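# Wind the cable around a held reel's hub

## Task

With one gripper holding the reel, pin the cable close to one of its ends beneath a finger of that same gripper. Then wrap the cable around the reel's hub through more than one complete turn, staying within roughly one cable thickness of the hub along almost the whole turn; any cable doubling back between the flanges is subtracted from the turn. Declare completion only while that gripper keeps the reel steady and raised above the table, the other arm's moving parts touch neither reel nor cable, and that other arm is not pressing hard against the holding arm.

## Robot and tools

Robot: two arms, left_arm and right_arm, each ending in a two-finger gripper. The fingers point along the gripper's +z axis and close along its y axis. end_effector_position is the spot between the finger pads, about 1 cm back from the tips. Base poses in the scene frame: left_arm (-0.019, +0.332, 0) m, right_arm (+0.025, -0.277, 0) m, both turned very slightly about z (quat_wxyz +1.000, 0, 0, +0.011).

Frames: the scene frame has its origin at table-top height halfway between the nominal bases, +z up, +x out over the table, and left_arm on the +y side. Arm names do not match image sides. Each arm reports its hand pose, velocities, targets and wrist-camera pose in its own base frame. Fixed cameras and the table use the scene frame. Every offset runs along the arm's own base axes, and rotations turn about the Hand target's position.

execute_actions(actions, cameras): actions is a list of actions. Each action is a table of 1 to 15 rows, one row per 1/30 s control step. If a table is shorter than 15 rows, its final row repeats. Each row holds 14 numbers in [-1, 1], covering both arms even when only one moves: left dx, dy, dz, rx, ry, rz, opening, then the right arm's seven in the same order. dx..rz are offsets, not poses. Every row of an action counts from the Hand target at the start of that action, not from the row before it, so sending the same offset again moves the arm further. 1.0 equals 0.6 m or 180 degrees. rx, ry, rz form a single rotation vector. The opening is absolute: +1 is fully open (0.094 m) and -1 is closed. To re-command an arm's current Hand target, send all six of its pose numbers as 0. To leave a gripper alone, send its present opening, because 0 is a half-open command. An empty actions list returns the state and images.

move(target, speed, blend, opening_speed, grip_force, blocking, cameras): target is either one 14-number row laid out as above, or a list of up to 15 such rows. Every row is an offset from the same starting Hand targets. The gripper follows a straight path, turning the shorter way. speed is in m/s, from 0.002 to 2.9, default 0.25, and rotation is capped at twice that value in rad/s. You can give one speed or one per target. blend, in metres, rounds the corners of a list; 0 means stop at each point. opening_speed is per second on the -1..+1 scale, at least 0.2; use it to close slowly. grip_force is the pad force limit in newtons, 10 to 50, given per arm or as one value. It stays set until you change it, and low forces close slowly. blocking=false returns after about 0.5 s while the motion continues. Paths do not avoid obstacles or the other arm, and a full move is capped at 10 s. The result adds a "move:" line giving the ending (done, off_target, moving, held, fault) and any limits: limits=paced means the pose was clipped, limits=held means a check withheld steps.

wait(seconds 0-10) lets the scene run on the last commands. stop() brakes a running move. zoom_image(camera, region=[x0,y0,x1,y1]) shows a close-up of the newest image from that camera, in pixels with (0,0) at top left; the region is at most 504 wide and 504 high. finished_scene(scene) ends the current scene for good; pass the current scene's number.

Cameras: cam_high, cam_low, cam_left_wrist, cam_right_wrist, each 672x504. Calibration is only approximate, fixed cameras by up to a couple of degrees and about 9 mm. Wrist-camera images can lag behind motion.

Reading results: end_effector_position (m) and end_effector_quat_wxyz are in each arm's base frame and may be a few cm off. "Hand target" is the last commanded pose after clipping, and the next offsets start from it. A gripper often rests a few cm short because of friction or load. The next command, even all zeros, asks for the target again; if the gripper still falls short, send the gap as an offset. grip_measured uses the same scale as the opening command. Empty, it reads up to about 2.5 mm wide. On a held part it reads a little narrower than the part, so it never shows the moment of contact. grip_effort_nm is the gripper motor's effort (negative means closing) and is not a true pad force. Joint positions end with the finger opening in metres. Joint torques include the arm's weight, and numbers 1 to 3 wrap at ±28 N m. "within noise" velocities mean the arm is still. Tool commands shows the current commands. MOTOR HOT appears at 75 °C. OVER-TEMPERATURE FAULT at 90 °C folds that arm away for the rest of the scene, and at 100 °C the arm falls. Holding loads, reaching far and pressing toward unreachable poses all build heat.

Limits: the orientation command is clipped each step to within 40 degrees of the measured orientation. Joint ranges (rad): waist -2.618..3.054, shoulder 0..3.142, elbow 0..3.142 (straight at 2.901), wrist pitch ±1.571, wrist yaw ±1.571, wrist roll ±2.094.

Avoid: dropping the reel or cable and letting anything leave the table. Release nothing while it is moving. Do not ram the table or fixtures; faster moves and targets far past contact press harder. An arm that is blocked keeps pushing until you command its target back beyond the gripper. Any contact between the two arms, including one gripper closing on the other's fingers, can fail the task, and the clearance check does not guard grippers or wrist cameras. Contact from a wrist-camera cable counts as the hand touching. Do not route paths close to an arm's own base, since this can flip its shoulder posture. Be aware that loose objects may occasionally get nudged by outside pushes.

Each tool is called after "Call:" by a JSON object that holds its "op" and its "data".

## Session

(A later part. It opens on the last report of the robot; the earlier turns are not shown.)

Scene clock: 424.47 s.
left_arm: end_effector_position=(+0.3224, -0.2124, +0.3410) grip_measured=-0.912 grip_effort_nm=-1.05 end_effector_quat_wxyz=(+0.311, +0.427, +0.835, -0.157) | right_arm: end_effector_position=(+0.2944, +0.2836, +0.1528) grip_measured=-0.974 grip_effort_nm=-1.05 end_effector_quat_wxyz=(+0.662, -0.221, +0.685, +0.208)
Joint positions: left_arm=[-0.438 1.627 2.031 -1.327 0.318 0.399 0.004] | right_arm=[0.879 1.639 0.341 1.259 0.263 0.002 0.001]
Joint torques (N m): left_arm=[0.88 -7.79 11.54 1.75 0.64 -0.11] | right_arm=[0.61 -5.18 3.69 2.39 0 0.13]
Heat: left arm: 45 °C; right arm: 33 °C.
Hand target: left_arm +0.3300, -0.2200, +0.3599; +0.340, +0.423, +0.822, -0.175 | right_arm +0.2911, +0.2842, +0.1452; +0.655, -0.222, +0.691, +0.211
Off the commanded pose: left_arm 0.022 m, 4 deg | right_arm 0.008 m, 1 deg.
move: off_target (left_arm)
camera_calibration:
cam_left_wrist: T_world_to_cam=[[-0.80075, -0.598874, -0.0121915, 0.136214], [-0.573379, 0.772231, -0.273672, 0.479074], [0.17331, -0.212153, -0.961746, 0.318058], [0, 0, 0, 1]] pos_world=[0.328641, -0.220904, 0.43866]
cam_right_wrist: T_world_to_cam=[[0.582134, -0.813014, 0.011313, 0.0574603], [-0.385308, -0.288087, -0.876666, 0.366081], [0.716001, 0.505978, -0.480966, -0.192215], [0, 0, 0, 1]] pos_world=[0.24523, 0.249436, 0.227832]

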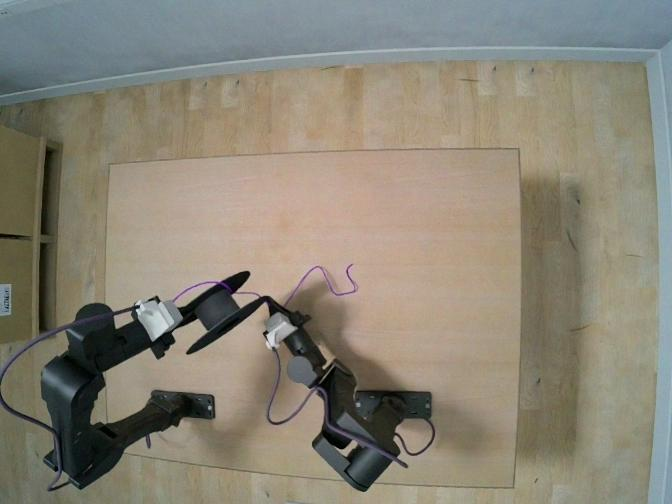

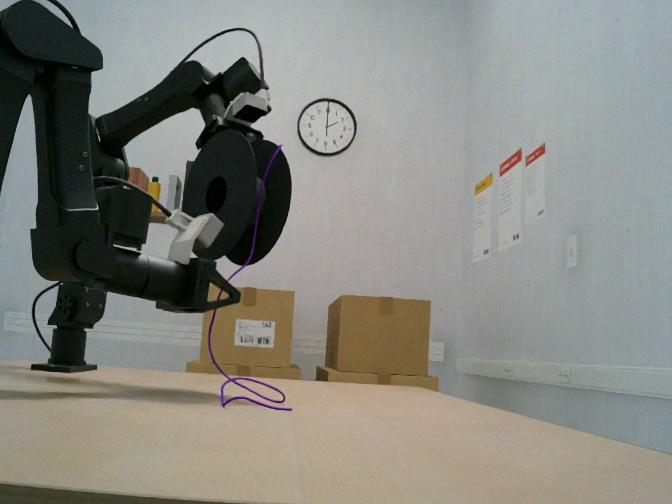

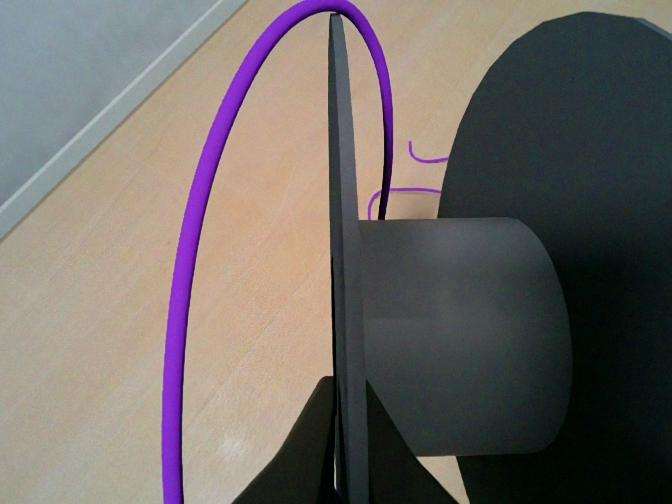

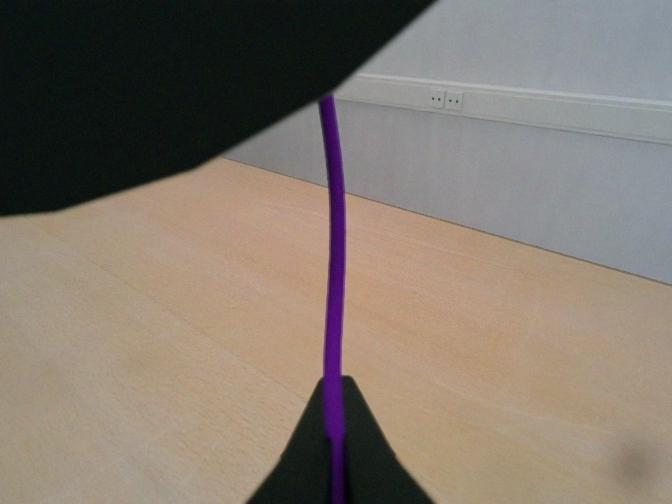

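Call:
{"op": "move", "data": {"target": [[0,0,0,0,0,0,-1,0.061,0.0437,0,0,0,0,-1],[0,0,0,0,0,0,-1,-0.0505,0.1995,0.082,0.203,0.145,-0.013,-1]], "cameras": ["all"], "speed": 0.1, "blend": 0.01}}

Call:
{"op": "zoom_image", "data": {"camera": "cam_high", "region": [130, 200, 370, 400]}}

Call:
{"op": "zoom_image", "data": {"camera": "cam_low", "region": [130, 50, 390, 320]}}

Scene clock: 430.47 s.
left_arm: end_effector_position=(+0.3256, -0.2078, +0.3401) grip_measured=-0.912 grip_effort_nm=-1.05 end_effector_quat_wxyz=(+0.312, +0.422, +0.839, -0.147) | right_arm: end_effector_position=(+0.2627, +0.3987, +0.1807) grip_measured=-0.974 grip_effort_nm=-1.04 end_effector_quat_wxyz=(+0.526, +0.055, +0.730, +0.433)
Joint positions: left_arm=[-0.432 1.627 2.031 -1.328 0.301 0.399 0.004] | right_arm=[1.194 1.757 0.729 0.943 0.579 0.811 0.001]
Joint torques (N m): left_arm=[0.24 -7.76 11.56 1.75 0.84 -0.13] | right_arm=[0.64 -10.77 7.79 2 0.07 0.13]
Heat: left arm: 44 °C; right arm: 33 °C.
Hand target: left_arm +0.3300, -0.2199, +0.3599; +0.340, +0.423, +0.822, -0.174 | right_arm +0.2609, +0.4038, +0.1944; +0.526, +0.059, +0.722, +0.445
Off the commanded pose: left_arm 0.024 m, 5 deg | right_arm 0.015 m, 2 deg.
move: off_target (left_arm, right_arm)
camera_calibration:
cam_left_wrist: T_world_to_cam=[[-0.790199, -0.612353, -0.0246738, 0.139545], [-0.585108, 0.765793, -0.266851, 0.477222], [0.182302, -0.196428, -0.963422, 0.318521], [0, 0, 0, 1]] pos_world=[0.331428, -0.217436, 0.43766]
cam_right_wrist: T_world_to_cam=[[0.381439, -0.617141, -0.688217, 0.270286], [-0.756732, 0.219124, -0.615907, 0.259762], [0.530906, 0.755726, -0.383428, -0.282868], [0, 0, 0, 1]] pos_world=[0.243649, 0.323655, 0.237544]

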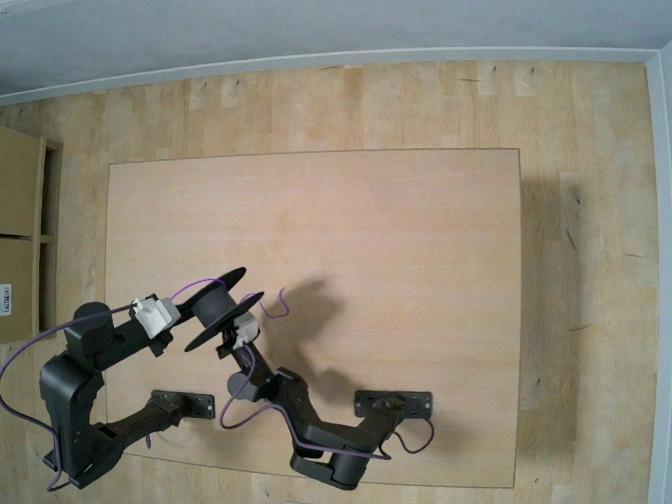

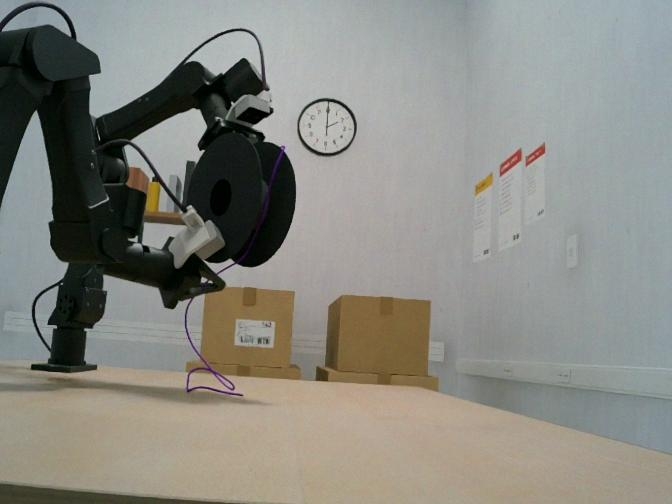

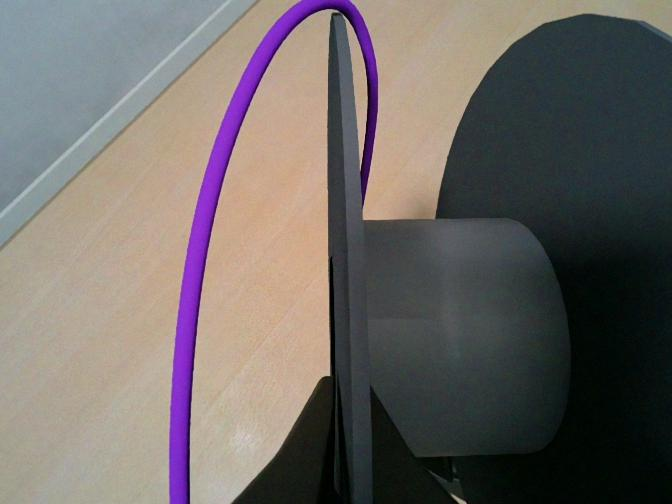

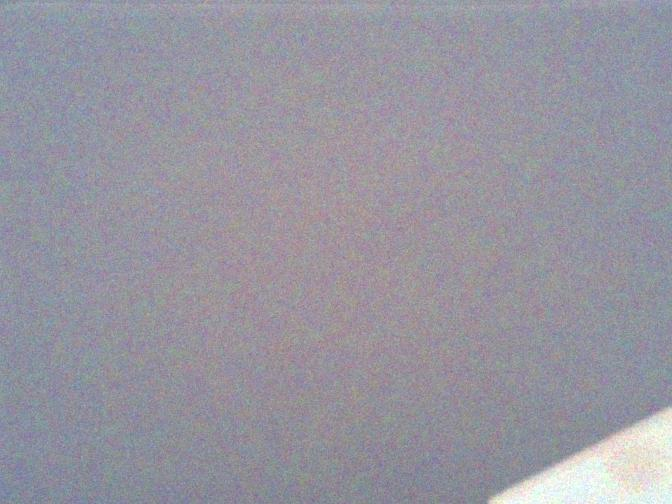

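Scaled by 2.100 from the camera's 672x504 image, which has a finer 960x720 frame.

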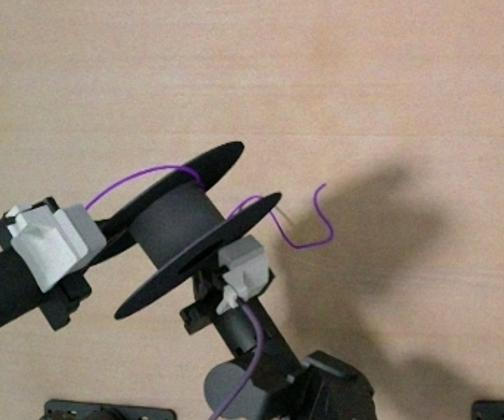

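Scaled by 1.867 from the camera's 672x504 image, which has a finer 960x720 frame.

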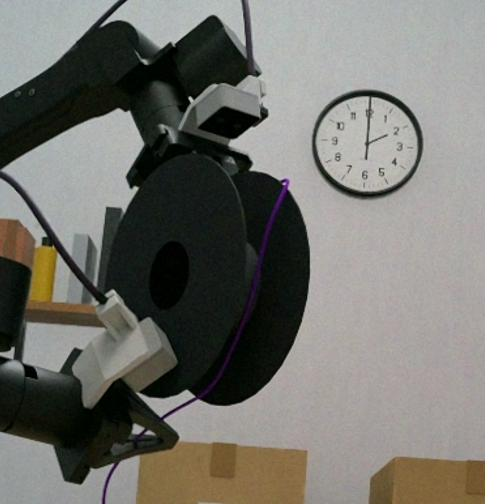

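Call:
{"op": "move", "data": {"target": [0,0,0,0,0,0,-1,-0.026,-0.0175,-0.005,0,0,0,-1], "cameras": ["all"], "speed": 0.08}}

Call:
{"op": "zoom_image", "data": {"camera": "cam_high", "region": [130, 200, 370, 400]}}

Call:
{"op": "zoom_image", "data": {"camera": "cam_low", "region": [130, 100, 390, 320]}}

Scene clock: 432.10 s.
left_arm: end_effector_position=(+0.3236, -0.2094, +0.3402) grip_measured=-0.912 grip_effort_nm=-1.05 end_effector_quat_wxyz=(+0.310, +0.423, +0.837, -0.154) | right_arm: end_effector_position=(+0.2499, +0.3960, +0.1837) grip_measured=-0.974 grip_effort_nm=-1.05 end_effector_quat_wxyz=(+0.526, +0.055, +0.728, +0.436)
Joint positions: left_arm=[-0.432 1.627 2.031 -1.331 0.314 0.399 0.004] | right_arm=[1.228 1.726 0.702 0.943 0.609 0.814 0.001]
Joint torques (N m): left_arm=[0.17 -7.8 11.54 1.79 0.7 -0.14] | right_arm=[0.72 -11.33 4.6 2.21 0.11 0.08]
Heat: left arm: 44 °C; right arm: 33 °C.
Hand target: left_arm +0.3300, -0.2199, +0.3599; +0.340, +0.423, +0.822, -0.175 | right_arm +0.2453, +0.3934, +0.1914; +0.525, +0.059, +0.722, +0.445
Off the commanded pose: left_arm 0.023 m, 5 deg | right_arm 0.009 m, 1 deg.
move: off_target (left_arm)
camera_calibration:
cam_left_wrist: T_world_to_cam=[[-0.795369, -0.605978, -0.0133942, 0.136075], [-0.580838, 0.768316, -0.268918, 0.477186], [0.173249, -0.206109, -0.96307, 0.319516], [0, 0, 0, 1]] pos_world=[0.330042, -0.218317, 0.437863]
cam_right_wrist: T_world_to_cam=[[0.384566, -0.612297, -0.690798, 0.273319], [-0.756511, 0.219774, -0.615947, 0.252258], [0.528962, 0.759468, -0.378691, -0.274728], [0, 0, 0, 1]] pos_world=[0.231047, 0.320559, 0.240149]

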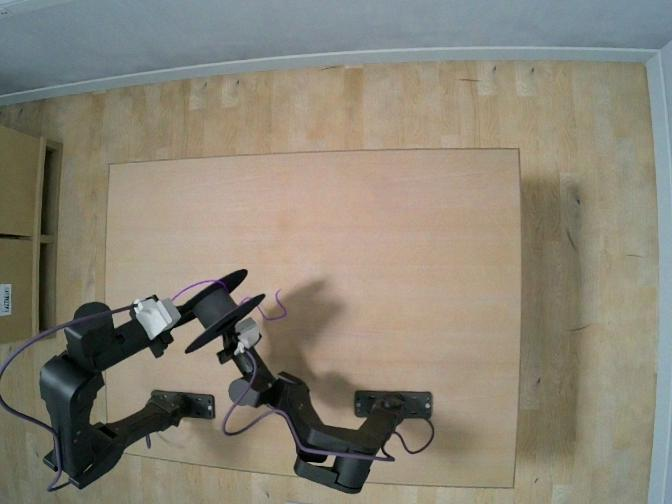

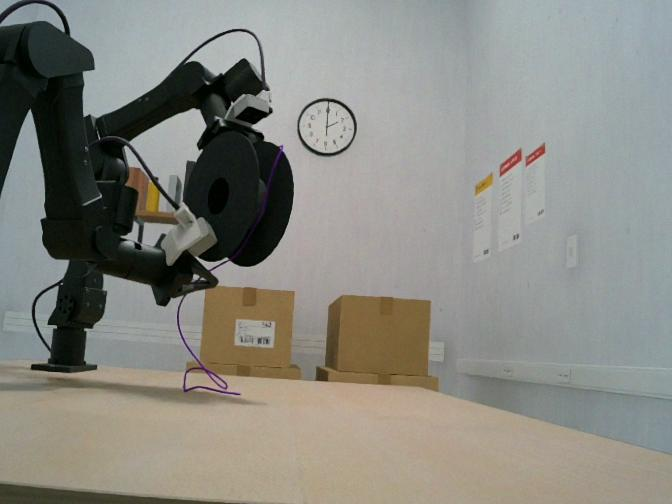

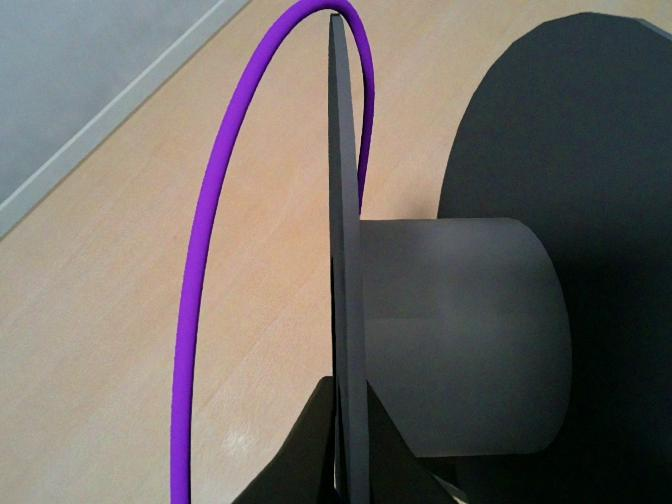

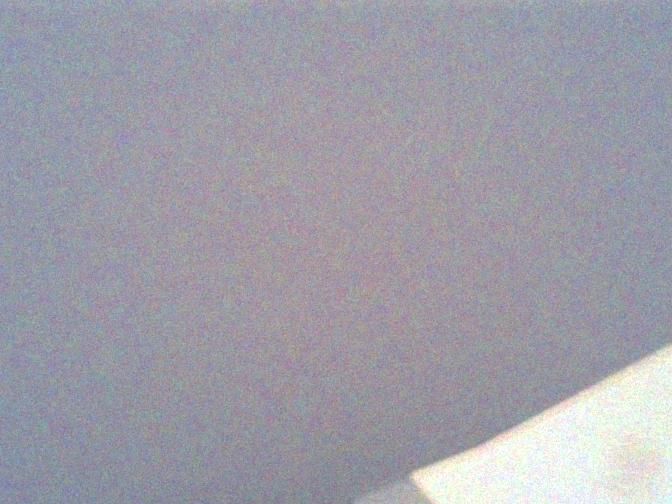

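Scaled by 2.100 from the camera's 672x504 image, which has a finer 960x720 frame.

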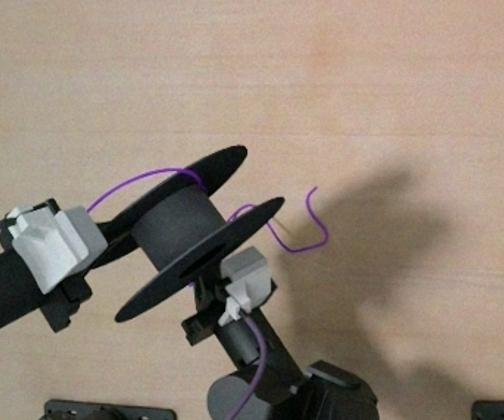

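Scaled by 1.938 from the camera's 672x504 image, which has a finer 960x720 frame.

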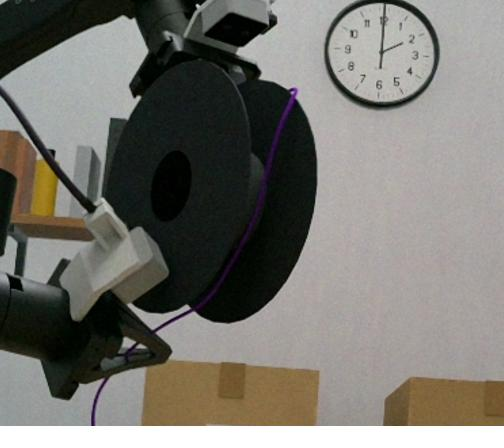

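Call:
{"op": "move", "data": {"target": [0,0,0,0,0,0,-1,-0.121,0.169,0.145,0.203,0.145,-0.013,-1], "cameras": ["all"], "speed": 0.08}}

Call:
{"op": "zoom_image", "data": {"camera": "cam_high", "region": [100, 200, 340, 400]}}

Call:
{"op": "zoom_image", "data": {"camera": "cam_low", "region": [100, 80, 390, 320]}}

Scene clock: 438.77 s.
left_arm: end_effector_position=(+0.3186, -0.2074, +0.3364) grip_measured=-0.913 grip_effort_nm=-1.05 end_effector_quat_wxyz=(+0.297, +0.423, +0.842, -0.155) | right_arm: end_effector_position=(+0.1803, +0.4850, +0.2794) grip_measured=-0.974 grip_effort_nm=-1.04 end_effector_quat_wxyz=(+0.322, +0.337, +0.639, +0.611)
Joint positions: left_arm=[-0.432 1.627 2.031 -1.358 0.315 0.399 0.004] | right_arm=[1.486 1.786 1.207 0.509 0.884 1.626 0.001]
Joint torques (N m): left_arm=[0.28 -7.92 11.44 1.98 0.71 -0.11] | right_arm=[1.36 -8.99 9.35 1.78 0.01 0.1]
Heat: left arm: 45 °C; right arm: 33 °C.
Hand target: left_arm +0.3300, -0.2199, +0.3599; +0.340, +0.423, +0.822, -0.174 | right_arm +0.1728, +0.4948, +0.2786; +0.316, +0.331, +0.644, +0.613
Off the commanded pose: left_arm 0.029 m, 6 deg | right_arm 0.012 m, 1 deg.
move: off_target (left_arm, right_arm)
camera_calibration:
cam_left_wrist: T_world_to_cam=[[-0.795954, -0.605357, 0.000316495, 0.129038], [-0.58684, 0.771477, -0.245849, 0.466526], [0.148583, -0.19587, -0.969308, 0.329129], [0, 0, 0, 1]] pos_world=[0.327582, -0.217333, 0.433682]
cam_right_wrist: T_world_to_cam=[[-0.0306168, -0.0251101, -0.999216, 0.297005], [-0.874583, 0.484655, 0.0146187, -0.0443934], [0.483908, 0.874345, -0.0367995, -0.412393], [0, 0, 0, 1]] pos_world=[0.169828, 0.389547, 0.282245]

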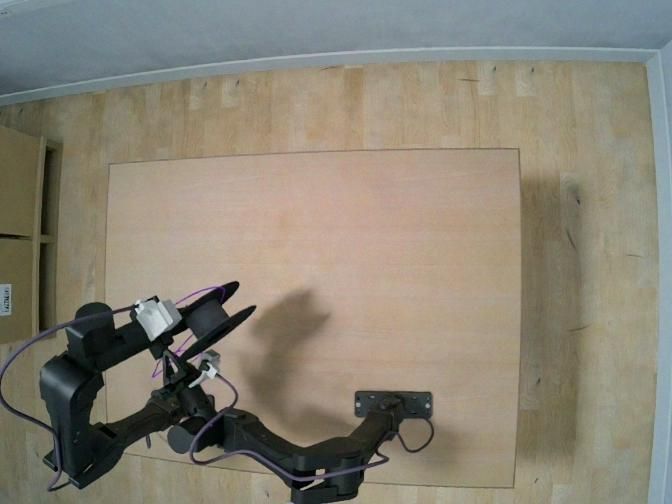

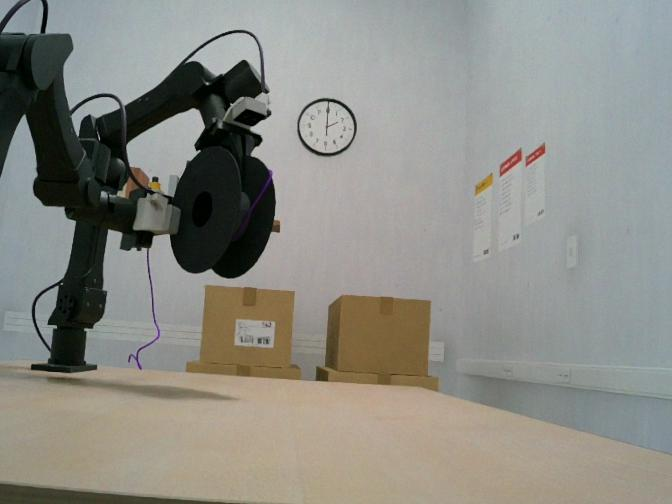

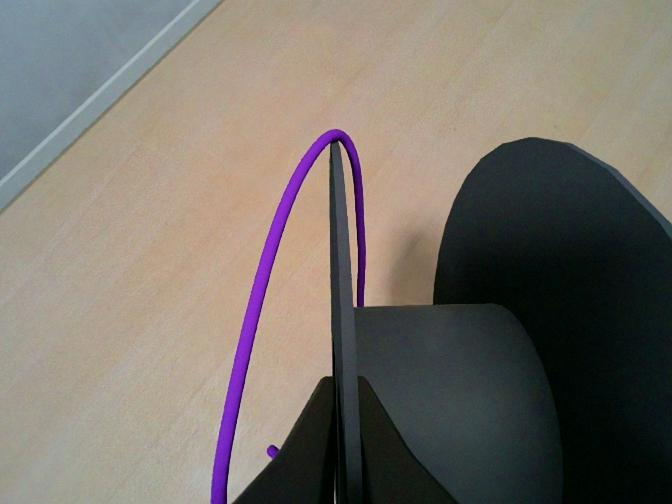

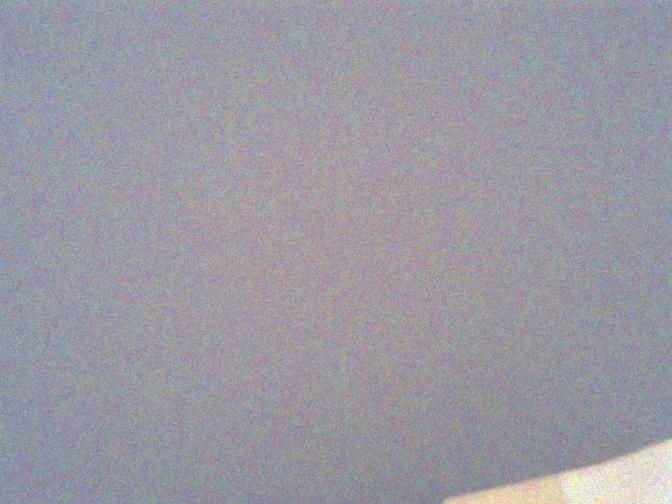

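Scaled by 2.100 from the camera's 672x504 image, which has a finer 960x720 frame.

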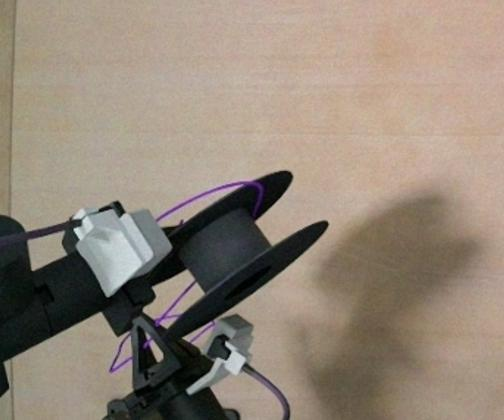

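Scaled by 1.738 from the camera's 672x504 image, which has a finer 960x720 frame.

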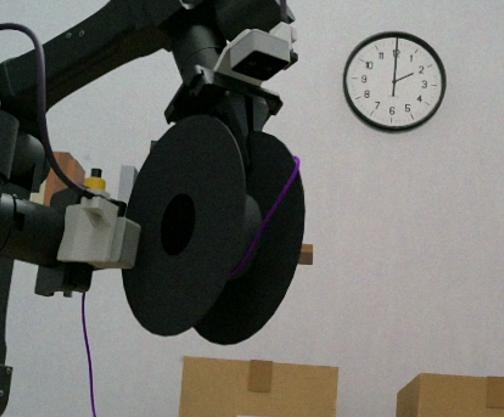

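Call:
{"op": "move", "data": {"target": [0,0,0,0,0,0,-1,0,0,0,0,0,0,-0.92], "cameras": ["cam_low","cam_high"], "opening_speed": 0.2}}

Call:
{"op": "zoom_image", "data": {"camera": "cam_low", "region": [100, 80, 390, 380]}}

Call:
{"op": "zoom_image", "data": {"camera": "cam_high", "region": [130, 260, 290, 400]}}

Scene clock: 444.00 s.
left_arm: end_effector_position=(+0.3190, -0.2080, +0.3370) grip_measured=-0.913 grip_effort_nm=-1.05 end_effector_quat_wxyz=(+0.299, +0.424, +0.841, -0.156) | right_arm: end_effector_position=(+0.1780, +0.4859, +0.2794) grip_measured=-0.922 grip_effort_nm=0.10 end_effector_quat_wxyz=(+0.321, +0.336, +0.640, +0.612)
Joint positions: left_arm=[-0.432 1.627 2.031 -1.355 0.318 0.399 0.004] | right_arm=[1.49 1.786 1.207 0.509 0.884 1.626 0.004]
Joint torques (N m): left_arm=[0.24 -7.87 11.55 1.97 0.68 -0.11] | right_arm=[0.95 -8.96 9.4 1.82 0.01 0.06]
Heat: left arm: 46 °C; right arm: 33 °C.
Hand target: left_arm +0.3300, -0.2200, +0.3599; +0.340, +0.423, +0.822, -0.174 | right_arm +0.1727, +0.4948, +0.2786; +0.316, +0.331, +0.645, +0.613
Off the commanded pose: left_arm 0.028 m, 6 deg | right_arm 0.010 m, 1 deg.
move: off_target (left_arm)
Images, in order (width x height): cam_high 672x504, cam_low 672x504.

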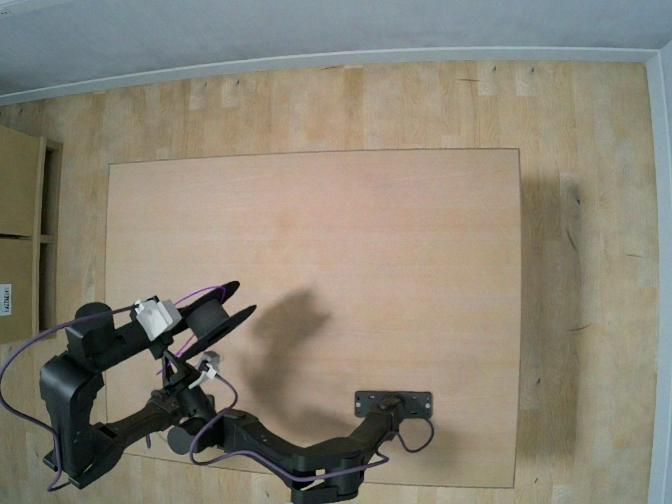

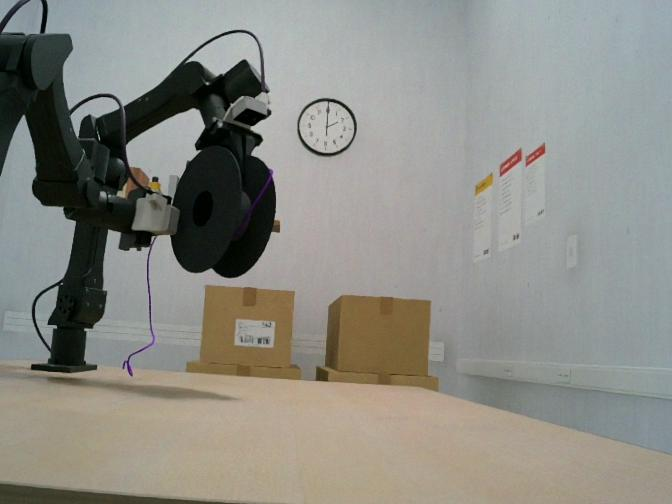

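Scaled by 1.680 from the camera's 672x504 image, which has a finer 960x720 frame.

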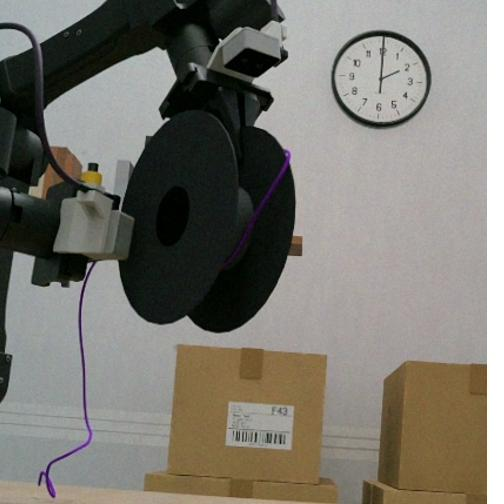

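Scaled by 3.150 from the camera's 672x504 image, which has a finer 960x720 frame.

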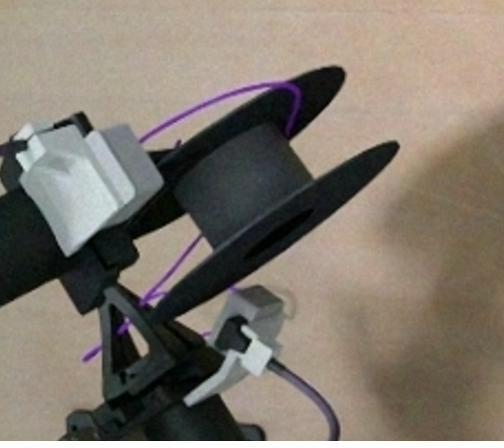

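Call:
{"op": "move", "data": {"target": [0,0,0,0,0,0,-1,-0.073,0.102,0.0,0,0,0,-0.92], "cameras": ["all"], "speed": 0.06}}

Call:
{"op": "zoom_image", "data": {"camera": "cam_low", "region": [100, 80, 390, 380]}}

Call:
{"op": "zoom_image", "data": {"camera": "cam_high", "region": [130, 260, 290, 400]}}

Scene clock: 446.43 s.
left_arm: end_effector_position=(+0.3177, -0.2075, +0.3361) grip_measured=-0.914 grip_effort_nm=-1.05 end_effector_quat_wxyz=(+0.295, +0.424, +0.842, -0.156) | right_arm: end_effector_position=(+0.1373, +0.5470, +0.2829) grip_measured=-0.922 grip_effort_nm=0.08 end_effector_quat_wxyz=(+0.321, +0.338, +0.638, +0.614)
Joint positions: left_arm=[-0.432 1.627 2.031 -1.361 0.318 0.399 0.004] | right_arm=[1.594 2.003 1.512 0.416 0.991 1.64 0.004]
Joint torques (N m): left_arm=[0.28 -7.91 11.47 2 0.67 -0.11] | right_arm=[1.2 -10.96 9.4 1.71 0.02 0.1]
Heat: left arm: 46 °C; right arm: 33 °C.
Hand target: left_arm +0.3300, -0.2199, +0.3599; +0.340, +0.423, +0.822, -0.174 | right_arm +0.1289, +0.5560, +0.2785; +0.316, +0.331, +0.645, +0.613
Off the commanded pose: left_arm 0.030 m, 6 deg | right_arm 0.013 m, 1 deg.
move: off_target (left_arm, right_arm)
camera_calibration:
cam_left_wrist: T_world_to_cam=[[-0.796837, -0.604183, 0.00362085, 0.127759], [-0.586589, 0.77217, -0.244267, 0.465545], [0.144786, -0.196765, -0.969701, 0.330132], [0, 0, 0, 1]] pos_world=[0.327088, -0.217331, 0.433384]
cam_right_wrist: T_world_to_cam=[[-0.0309497, -0.0183634, -0.999352, 0.297081], [-0.87518, 0.483454, 0.0182206, -0.112365], [0.482806, 0.875177, -0.031034, -0.447534], [0, 0, 0, 1]] pos_world=[0.126927, 0.45145, 0.285047]

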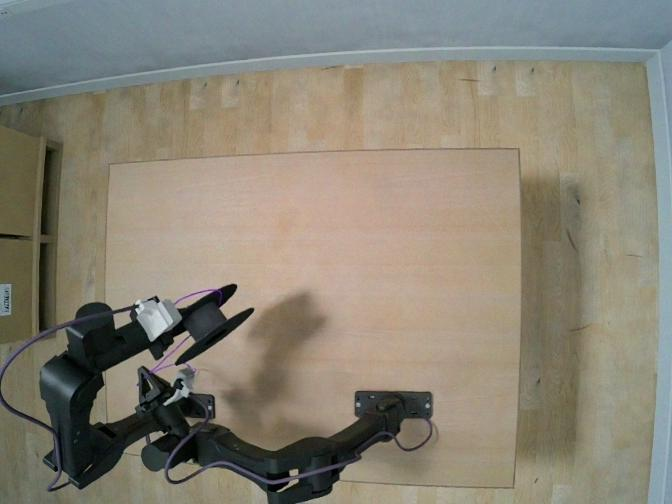

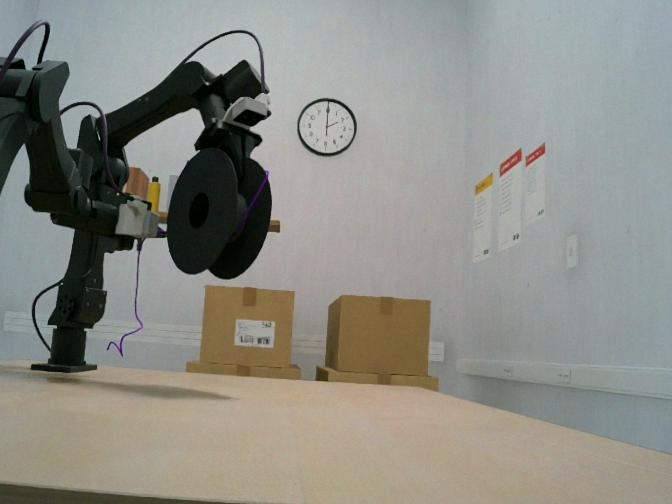

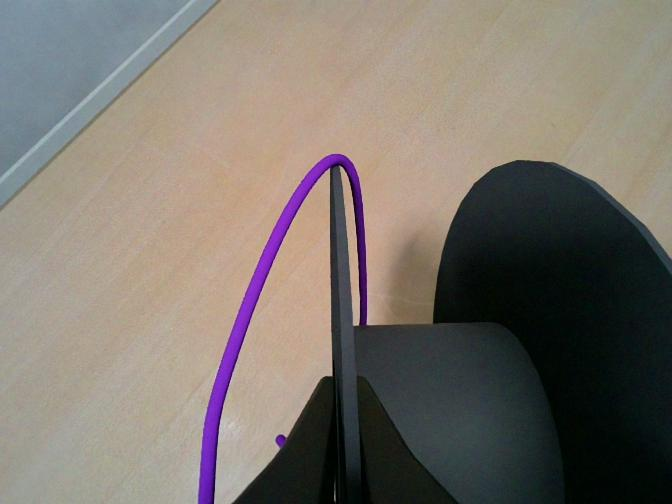

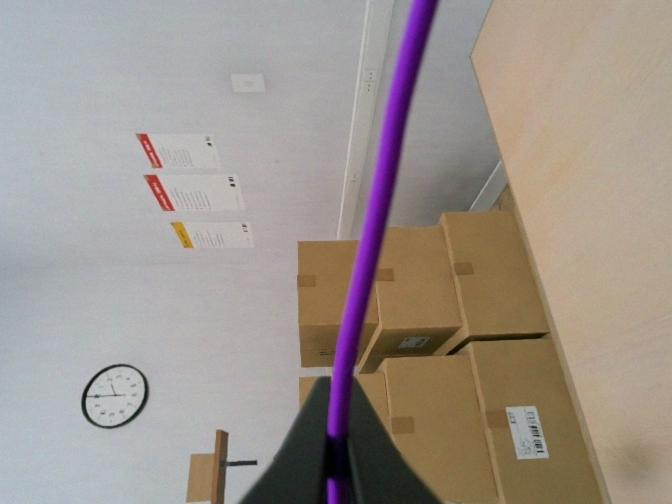

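Scaled by 1.680 from the camera's 672x504 image, which has a finer 960x720 frame.

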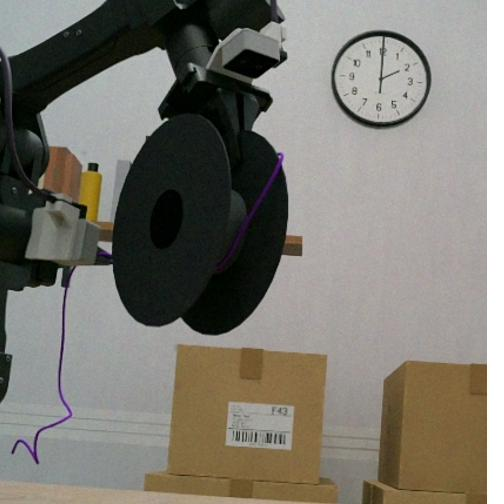

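Scaled by 3.150 from the camera's 672x504 image, which has a finer 960x720 frame.

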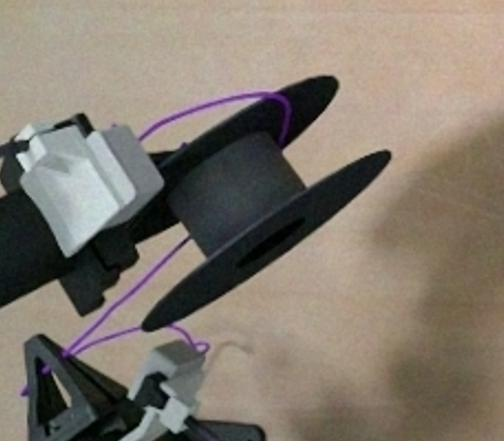

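Call:
{"op": "move", "data": {"target": [[0,0,0,0,0,0,-1,0,0,0,0,0,0,-1],[0,0,0,0,0,0,-1,-0.0778,-0.0803,0,0,0,0,-1],[0,0,0,0,0,0,-1,-0.0507,-0.1182,0.144,0.099,0.071,-0.0063,-1]], "cameras": ["all"], "speed": 0.08}}

Call:
{"op": "zoom_image", "data": {"camera": "cam_low", "region": [100, 80, 390, 380]}}

Call:
{"op": "zoom_image", "data": {"camera": "cam_high", "region": [130, 260, 290, 400]}}

Scene clock: 453.10 s.
left_arm: end_effector_position=(+0.3178, -0.2095, +0.3375) grip_measured=-0.914 grip_effort_nm=-1.05 end_effector_quat_wxyz=(+0.298, +0.423, +0.840, -0.161) | right_arm: end_effector_position=(+0.0986, +0.4902, +0.3400) grip_measured=-0.961 grip_effort_nm=-1.05 end_effector_quat_wxyz=(+0.211, +0.442, +0.584, +0.648)
Joint positions: left_arm=[-0.432 1.627 2.031 -1.355 0.329 0.394 0.004] | right_arm=[1.694 1.758 1.461 0.143 1.081 2.039 0.002]
Joint torques (N m): left_arm=[0.24 -7.9 11.48 1.95 0.55 -0.08] | right_arm=[-0.08 -13.83 9.72 1.71 0.04 0.04]
Heat: left arm: 47 °C; right arm: 33 °C.
Hand target: left_arm +0.3300, -0.2200, +0.3599; +0.340, +0.423, +0.822, -0.175 | right_arm +0.0986, +0.4850, +0.3649; +0.193, +0.448, +0.570, +0.661
Off the commanded pose: left_arm 0.028 m, 5 deg | right_arm 0.025 m, 3 deg.
move: off_target (left_arm, right_arm)
camera_calibration:
cam_left_wrist: T_world_to_cam=[[-0.798637, -0.601714, 0.0109332, 0.12517], [-0.584279, 0.770886, -0.253679, 0.469646], [0.144214, -0.208986, -0.967227, 0.327855], [0, 0, 0, 1]] pos_world=[0.327089, -0.21821, 0.434881]
cam_right_wrist: T_world_to_cam=[[-0.236371, 0.229249, -0.944232, 0.232042], [-0.833808, 0.45109, 0.318247, -0.21009], [0.498892, 0.862533, 0.0845249, -0.412093], [0, 0, 0, 1]] pos_world=[0.0852632, 0.397018, 0.320794]

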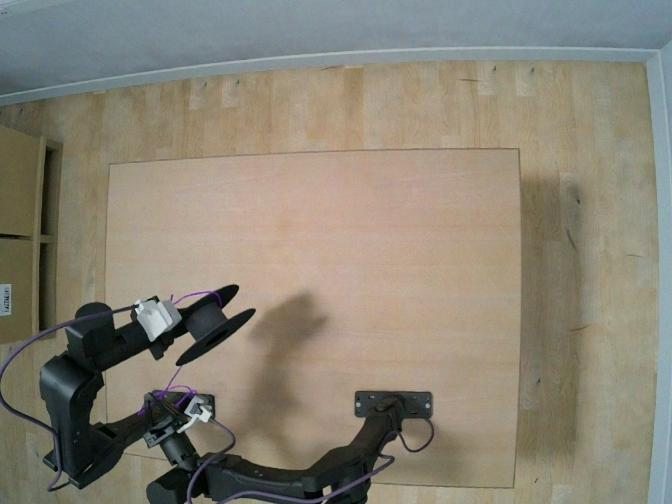

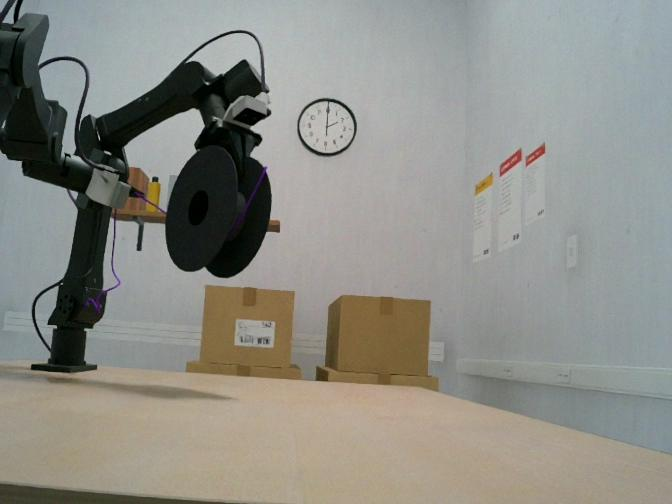

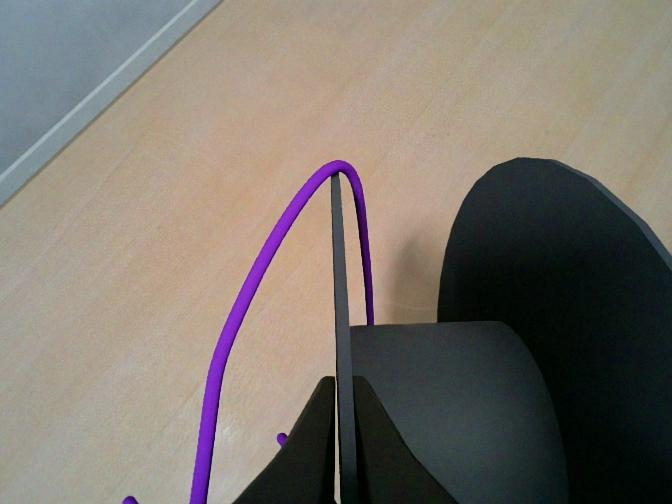

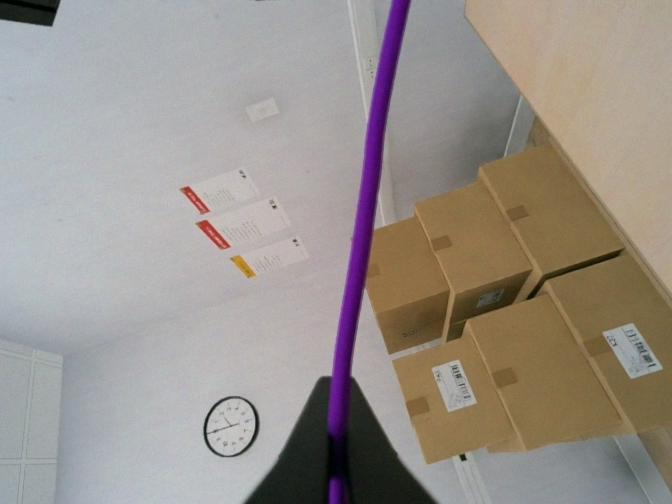

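Scaled by 1.680 from the camera's 672x504 image, which has a finer 960x720 frame.

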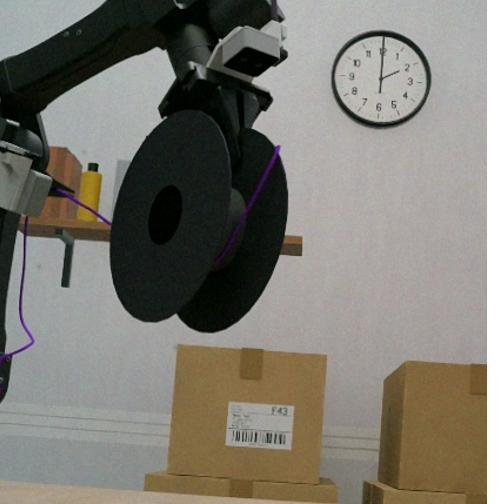

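Scaled by 3.150 from the camera's 672x504 image, which has a finer 960x720 frame.

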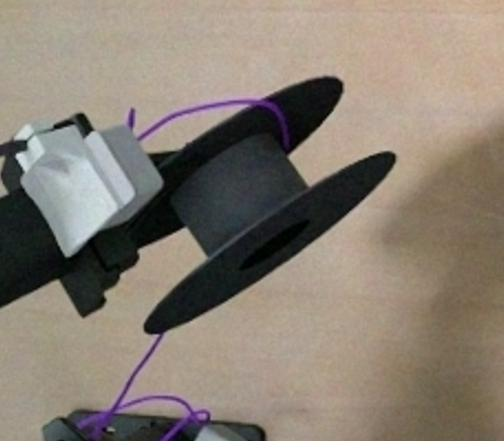

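Call:
{"op": "move", "data": {"target": [[0,0,0,0,0,0,-1,0.058,-0.081,0.1,0,0,0,-1],[0,0,0,0,0,0,-1,0.126,-0.175,0.14,0,0,0,-1]], "cameras": ["all"], "speed": 0.08, "blend": 0.02}}

Call:
{"op": "zoom_image", "data": {"camera": "cam_low", "region": [100, 30, 390, 330]}}

Call:
{"op": "zoom_image", "data": {"camera": "cam_high", "region": [130, 260, 290, 400]}}

Scene clock: 456.20 s.
left_arm: end_effector_position=(+0.3201, -0.2154, +0.3481) grip_measured=-0.914 grip_effort_nm=-1.05 end_effector_quat_wxyz=(+0.315, +0.419, +0.833, -0.175) | right_arm: end_effector_position=(+0.1725, +0.3955, +0.4323) grip_measured=-0.961 grip_effort_nm=-1.05 end_effector_quat_wxyz=(+0.192, +0.445, +0.587, +0.648)
Joint positions: left_arm=[-0.432 1.627 2.047 -1.33 0.355 0.378 0.004] | right_arm=[1.472 1.42 1.49 -0.197 0.834 2.025 0.002]
Joint torques (N m): left_arm=[0.12 -7.46 10.15 1.78 0.27 0.05] | right_arm=[-0.44 -10.95 6.58 2.17 0.25 -0.16]
Heat: left arm: 47 °C; right arm: 33 °C.
Hand target: left_arm +0.3300, -0.2200, +0.3599; +0.340, +0.423, +0.822, -0.175 | right_arm +0.1742, +0.3800, +0.4489; +0.193, +0.448, +0.570, +0.661
Off the commanded pose: left_arm 0.016 m, 3 deg | right_arm 0.023 m, 2 deg.
move: off_target (left_arm, right_arm)
camera_calibration:
cam_left_wrist: T_world_to_cam=[[-0.800658, -0.598776, 0.0203334, 0.121358], [-0.576499, 0.760745, -0.298188, 0.489153], [0.163079, -0.250469, -0.954291, 0.317055], [0, 0, 0, 1]] pos_world=[0.327458, -0.220041, 0.445954]
cam_right_wrist: T_world_to_cam=[[-0.266956, 0.237149, -0.934075, 0.356161], [-0.835024, 0.426958, 0.347046, -0.137752], [0.481112, 0.872621, 0.0840458, -0.375767], [0, 0, 0, 1]] pos_world=[0.16084, 0.302253, 0.412069]

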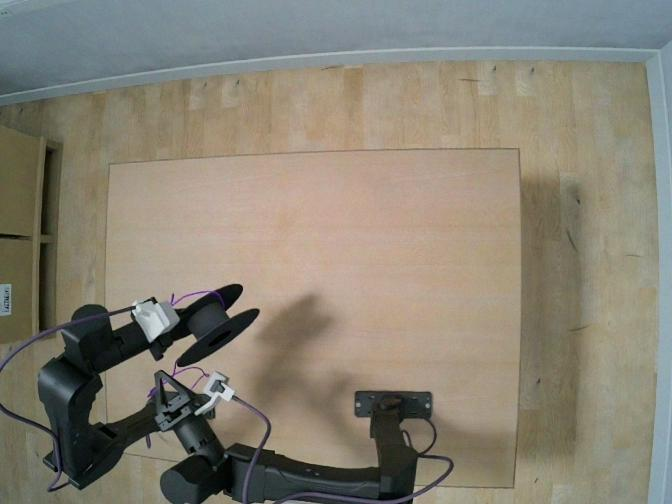

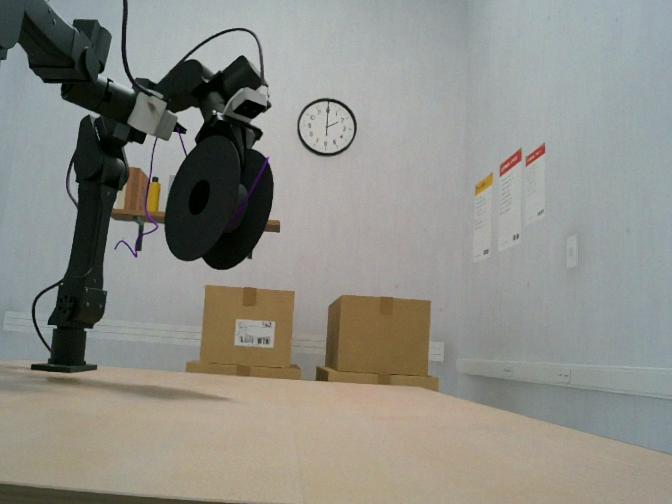

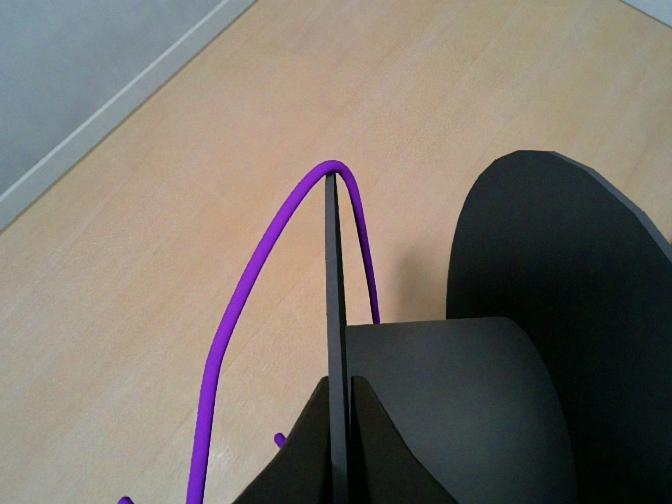

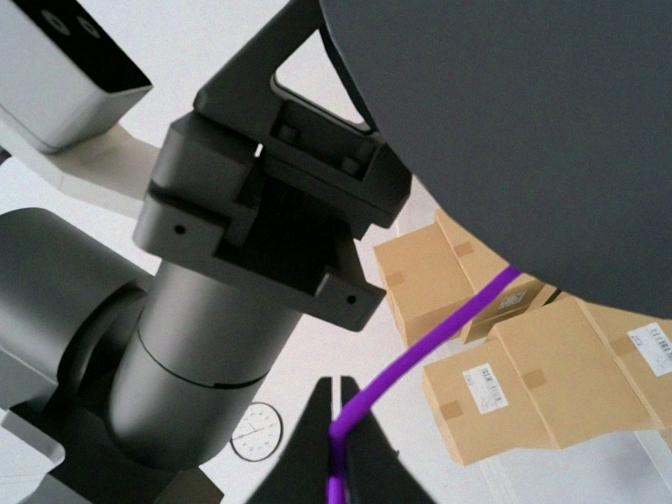

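Scaled by 1.680 from the camera's 672x504 image, which has a finer 960x720 frame.

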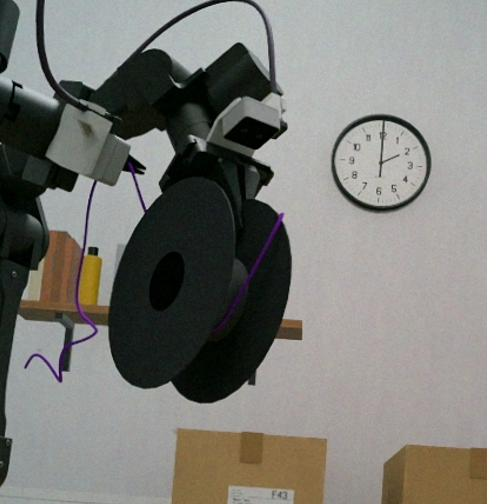

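Scaled by 3.150 from the camera's 672x504 image, which has a finer 960x720 frame.

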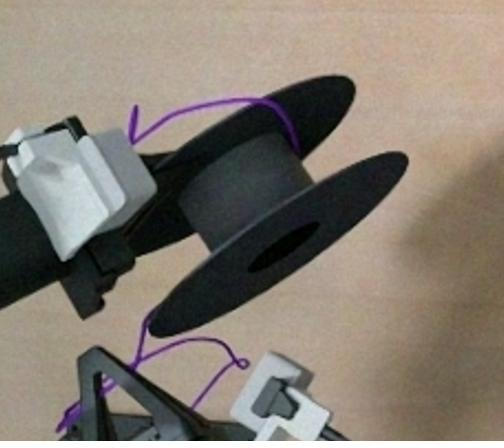

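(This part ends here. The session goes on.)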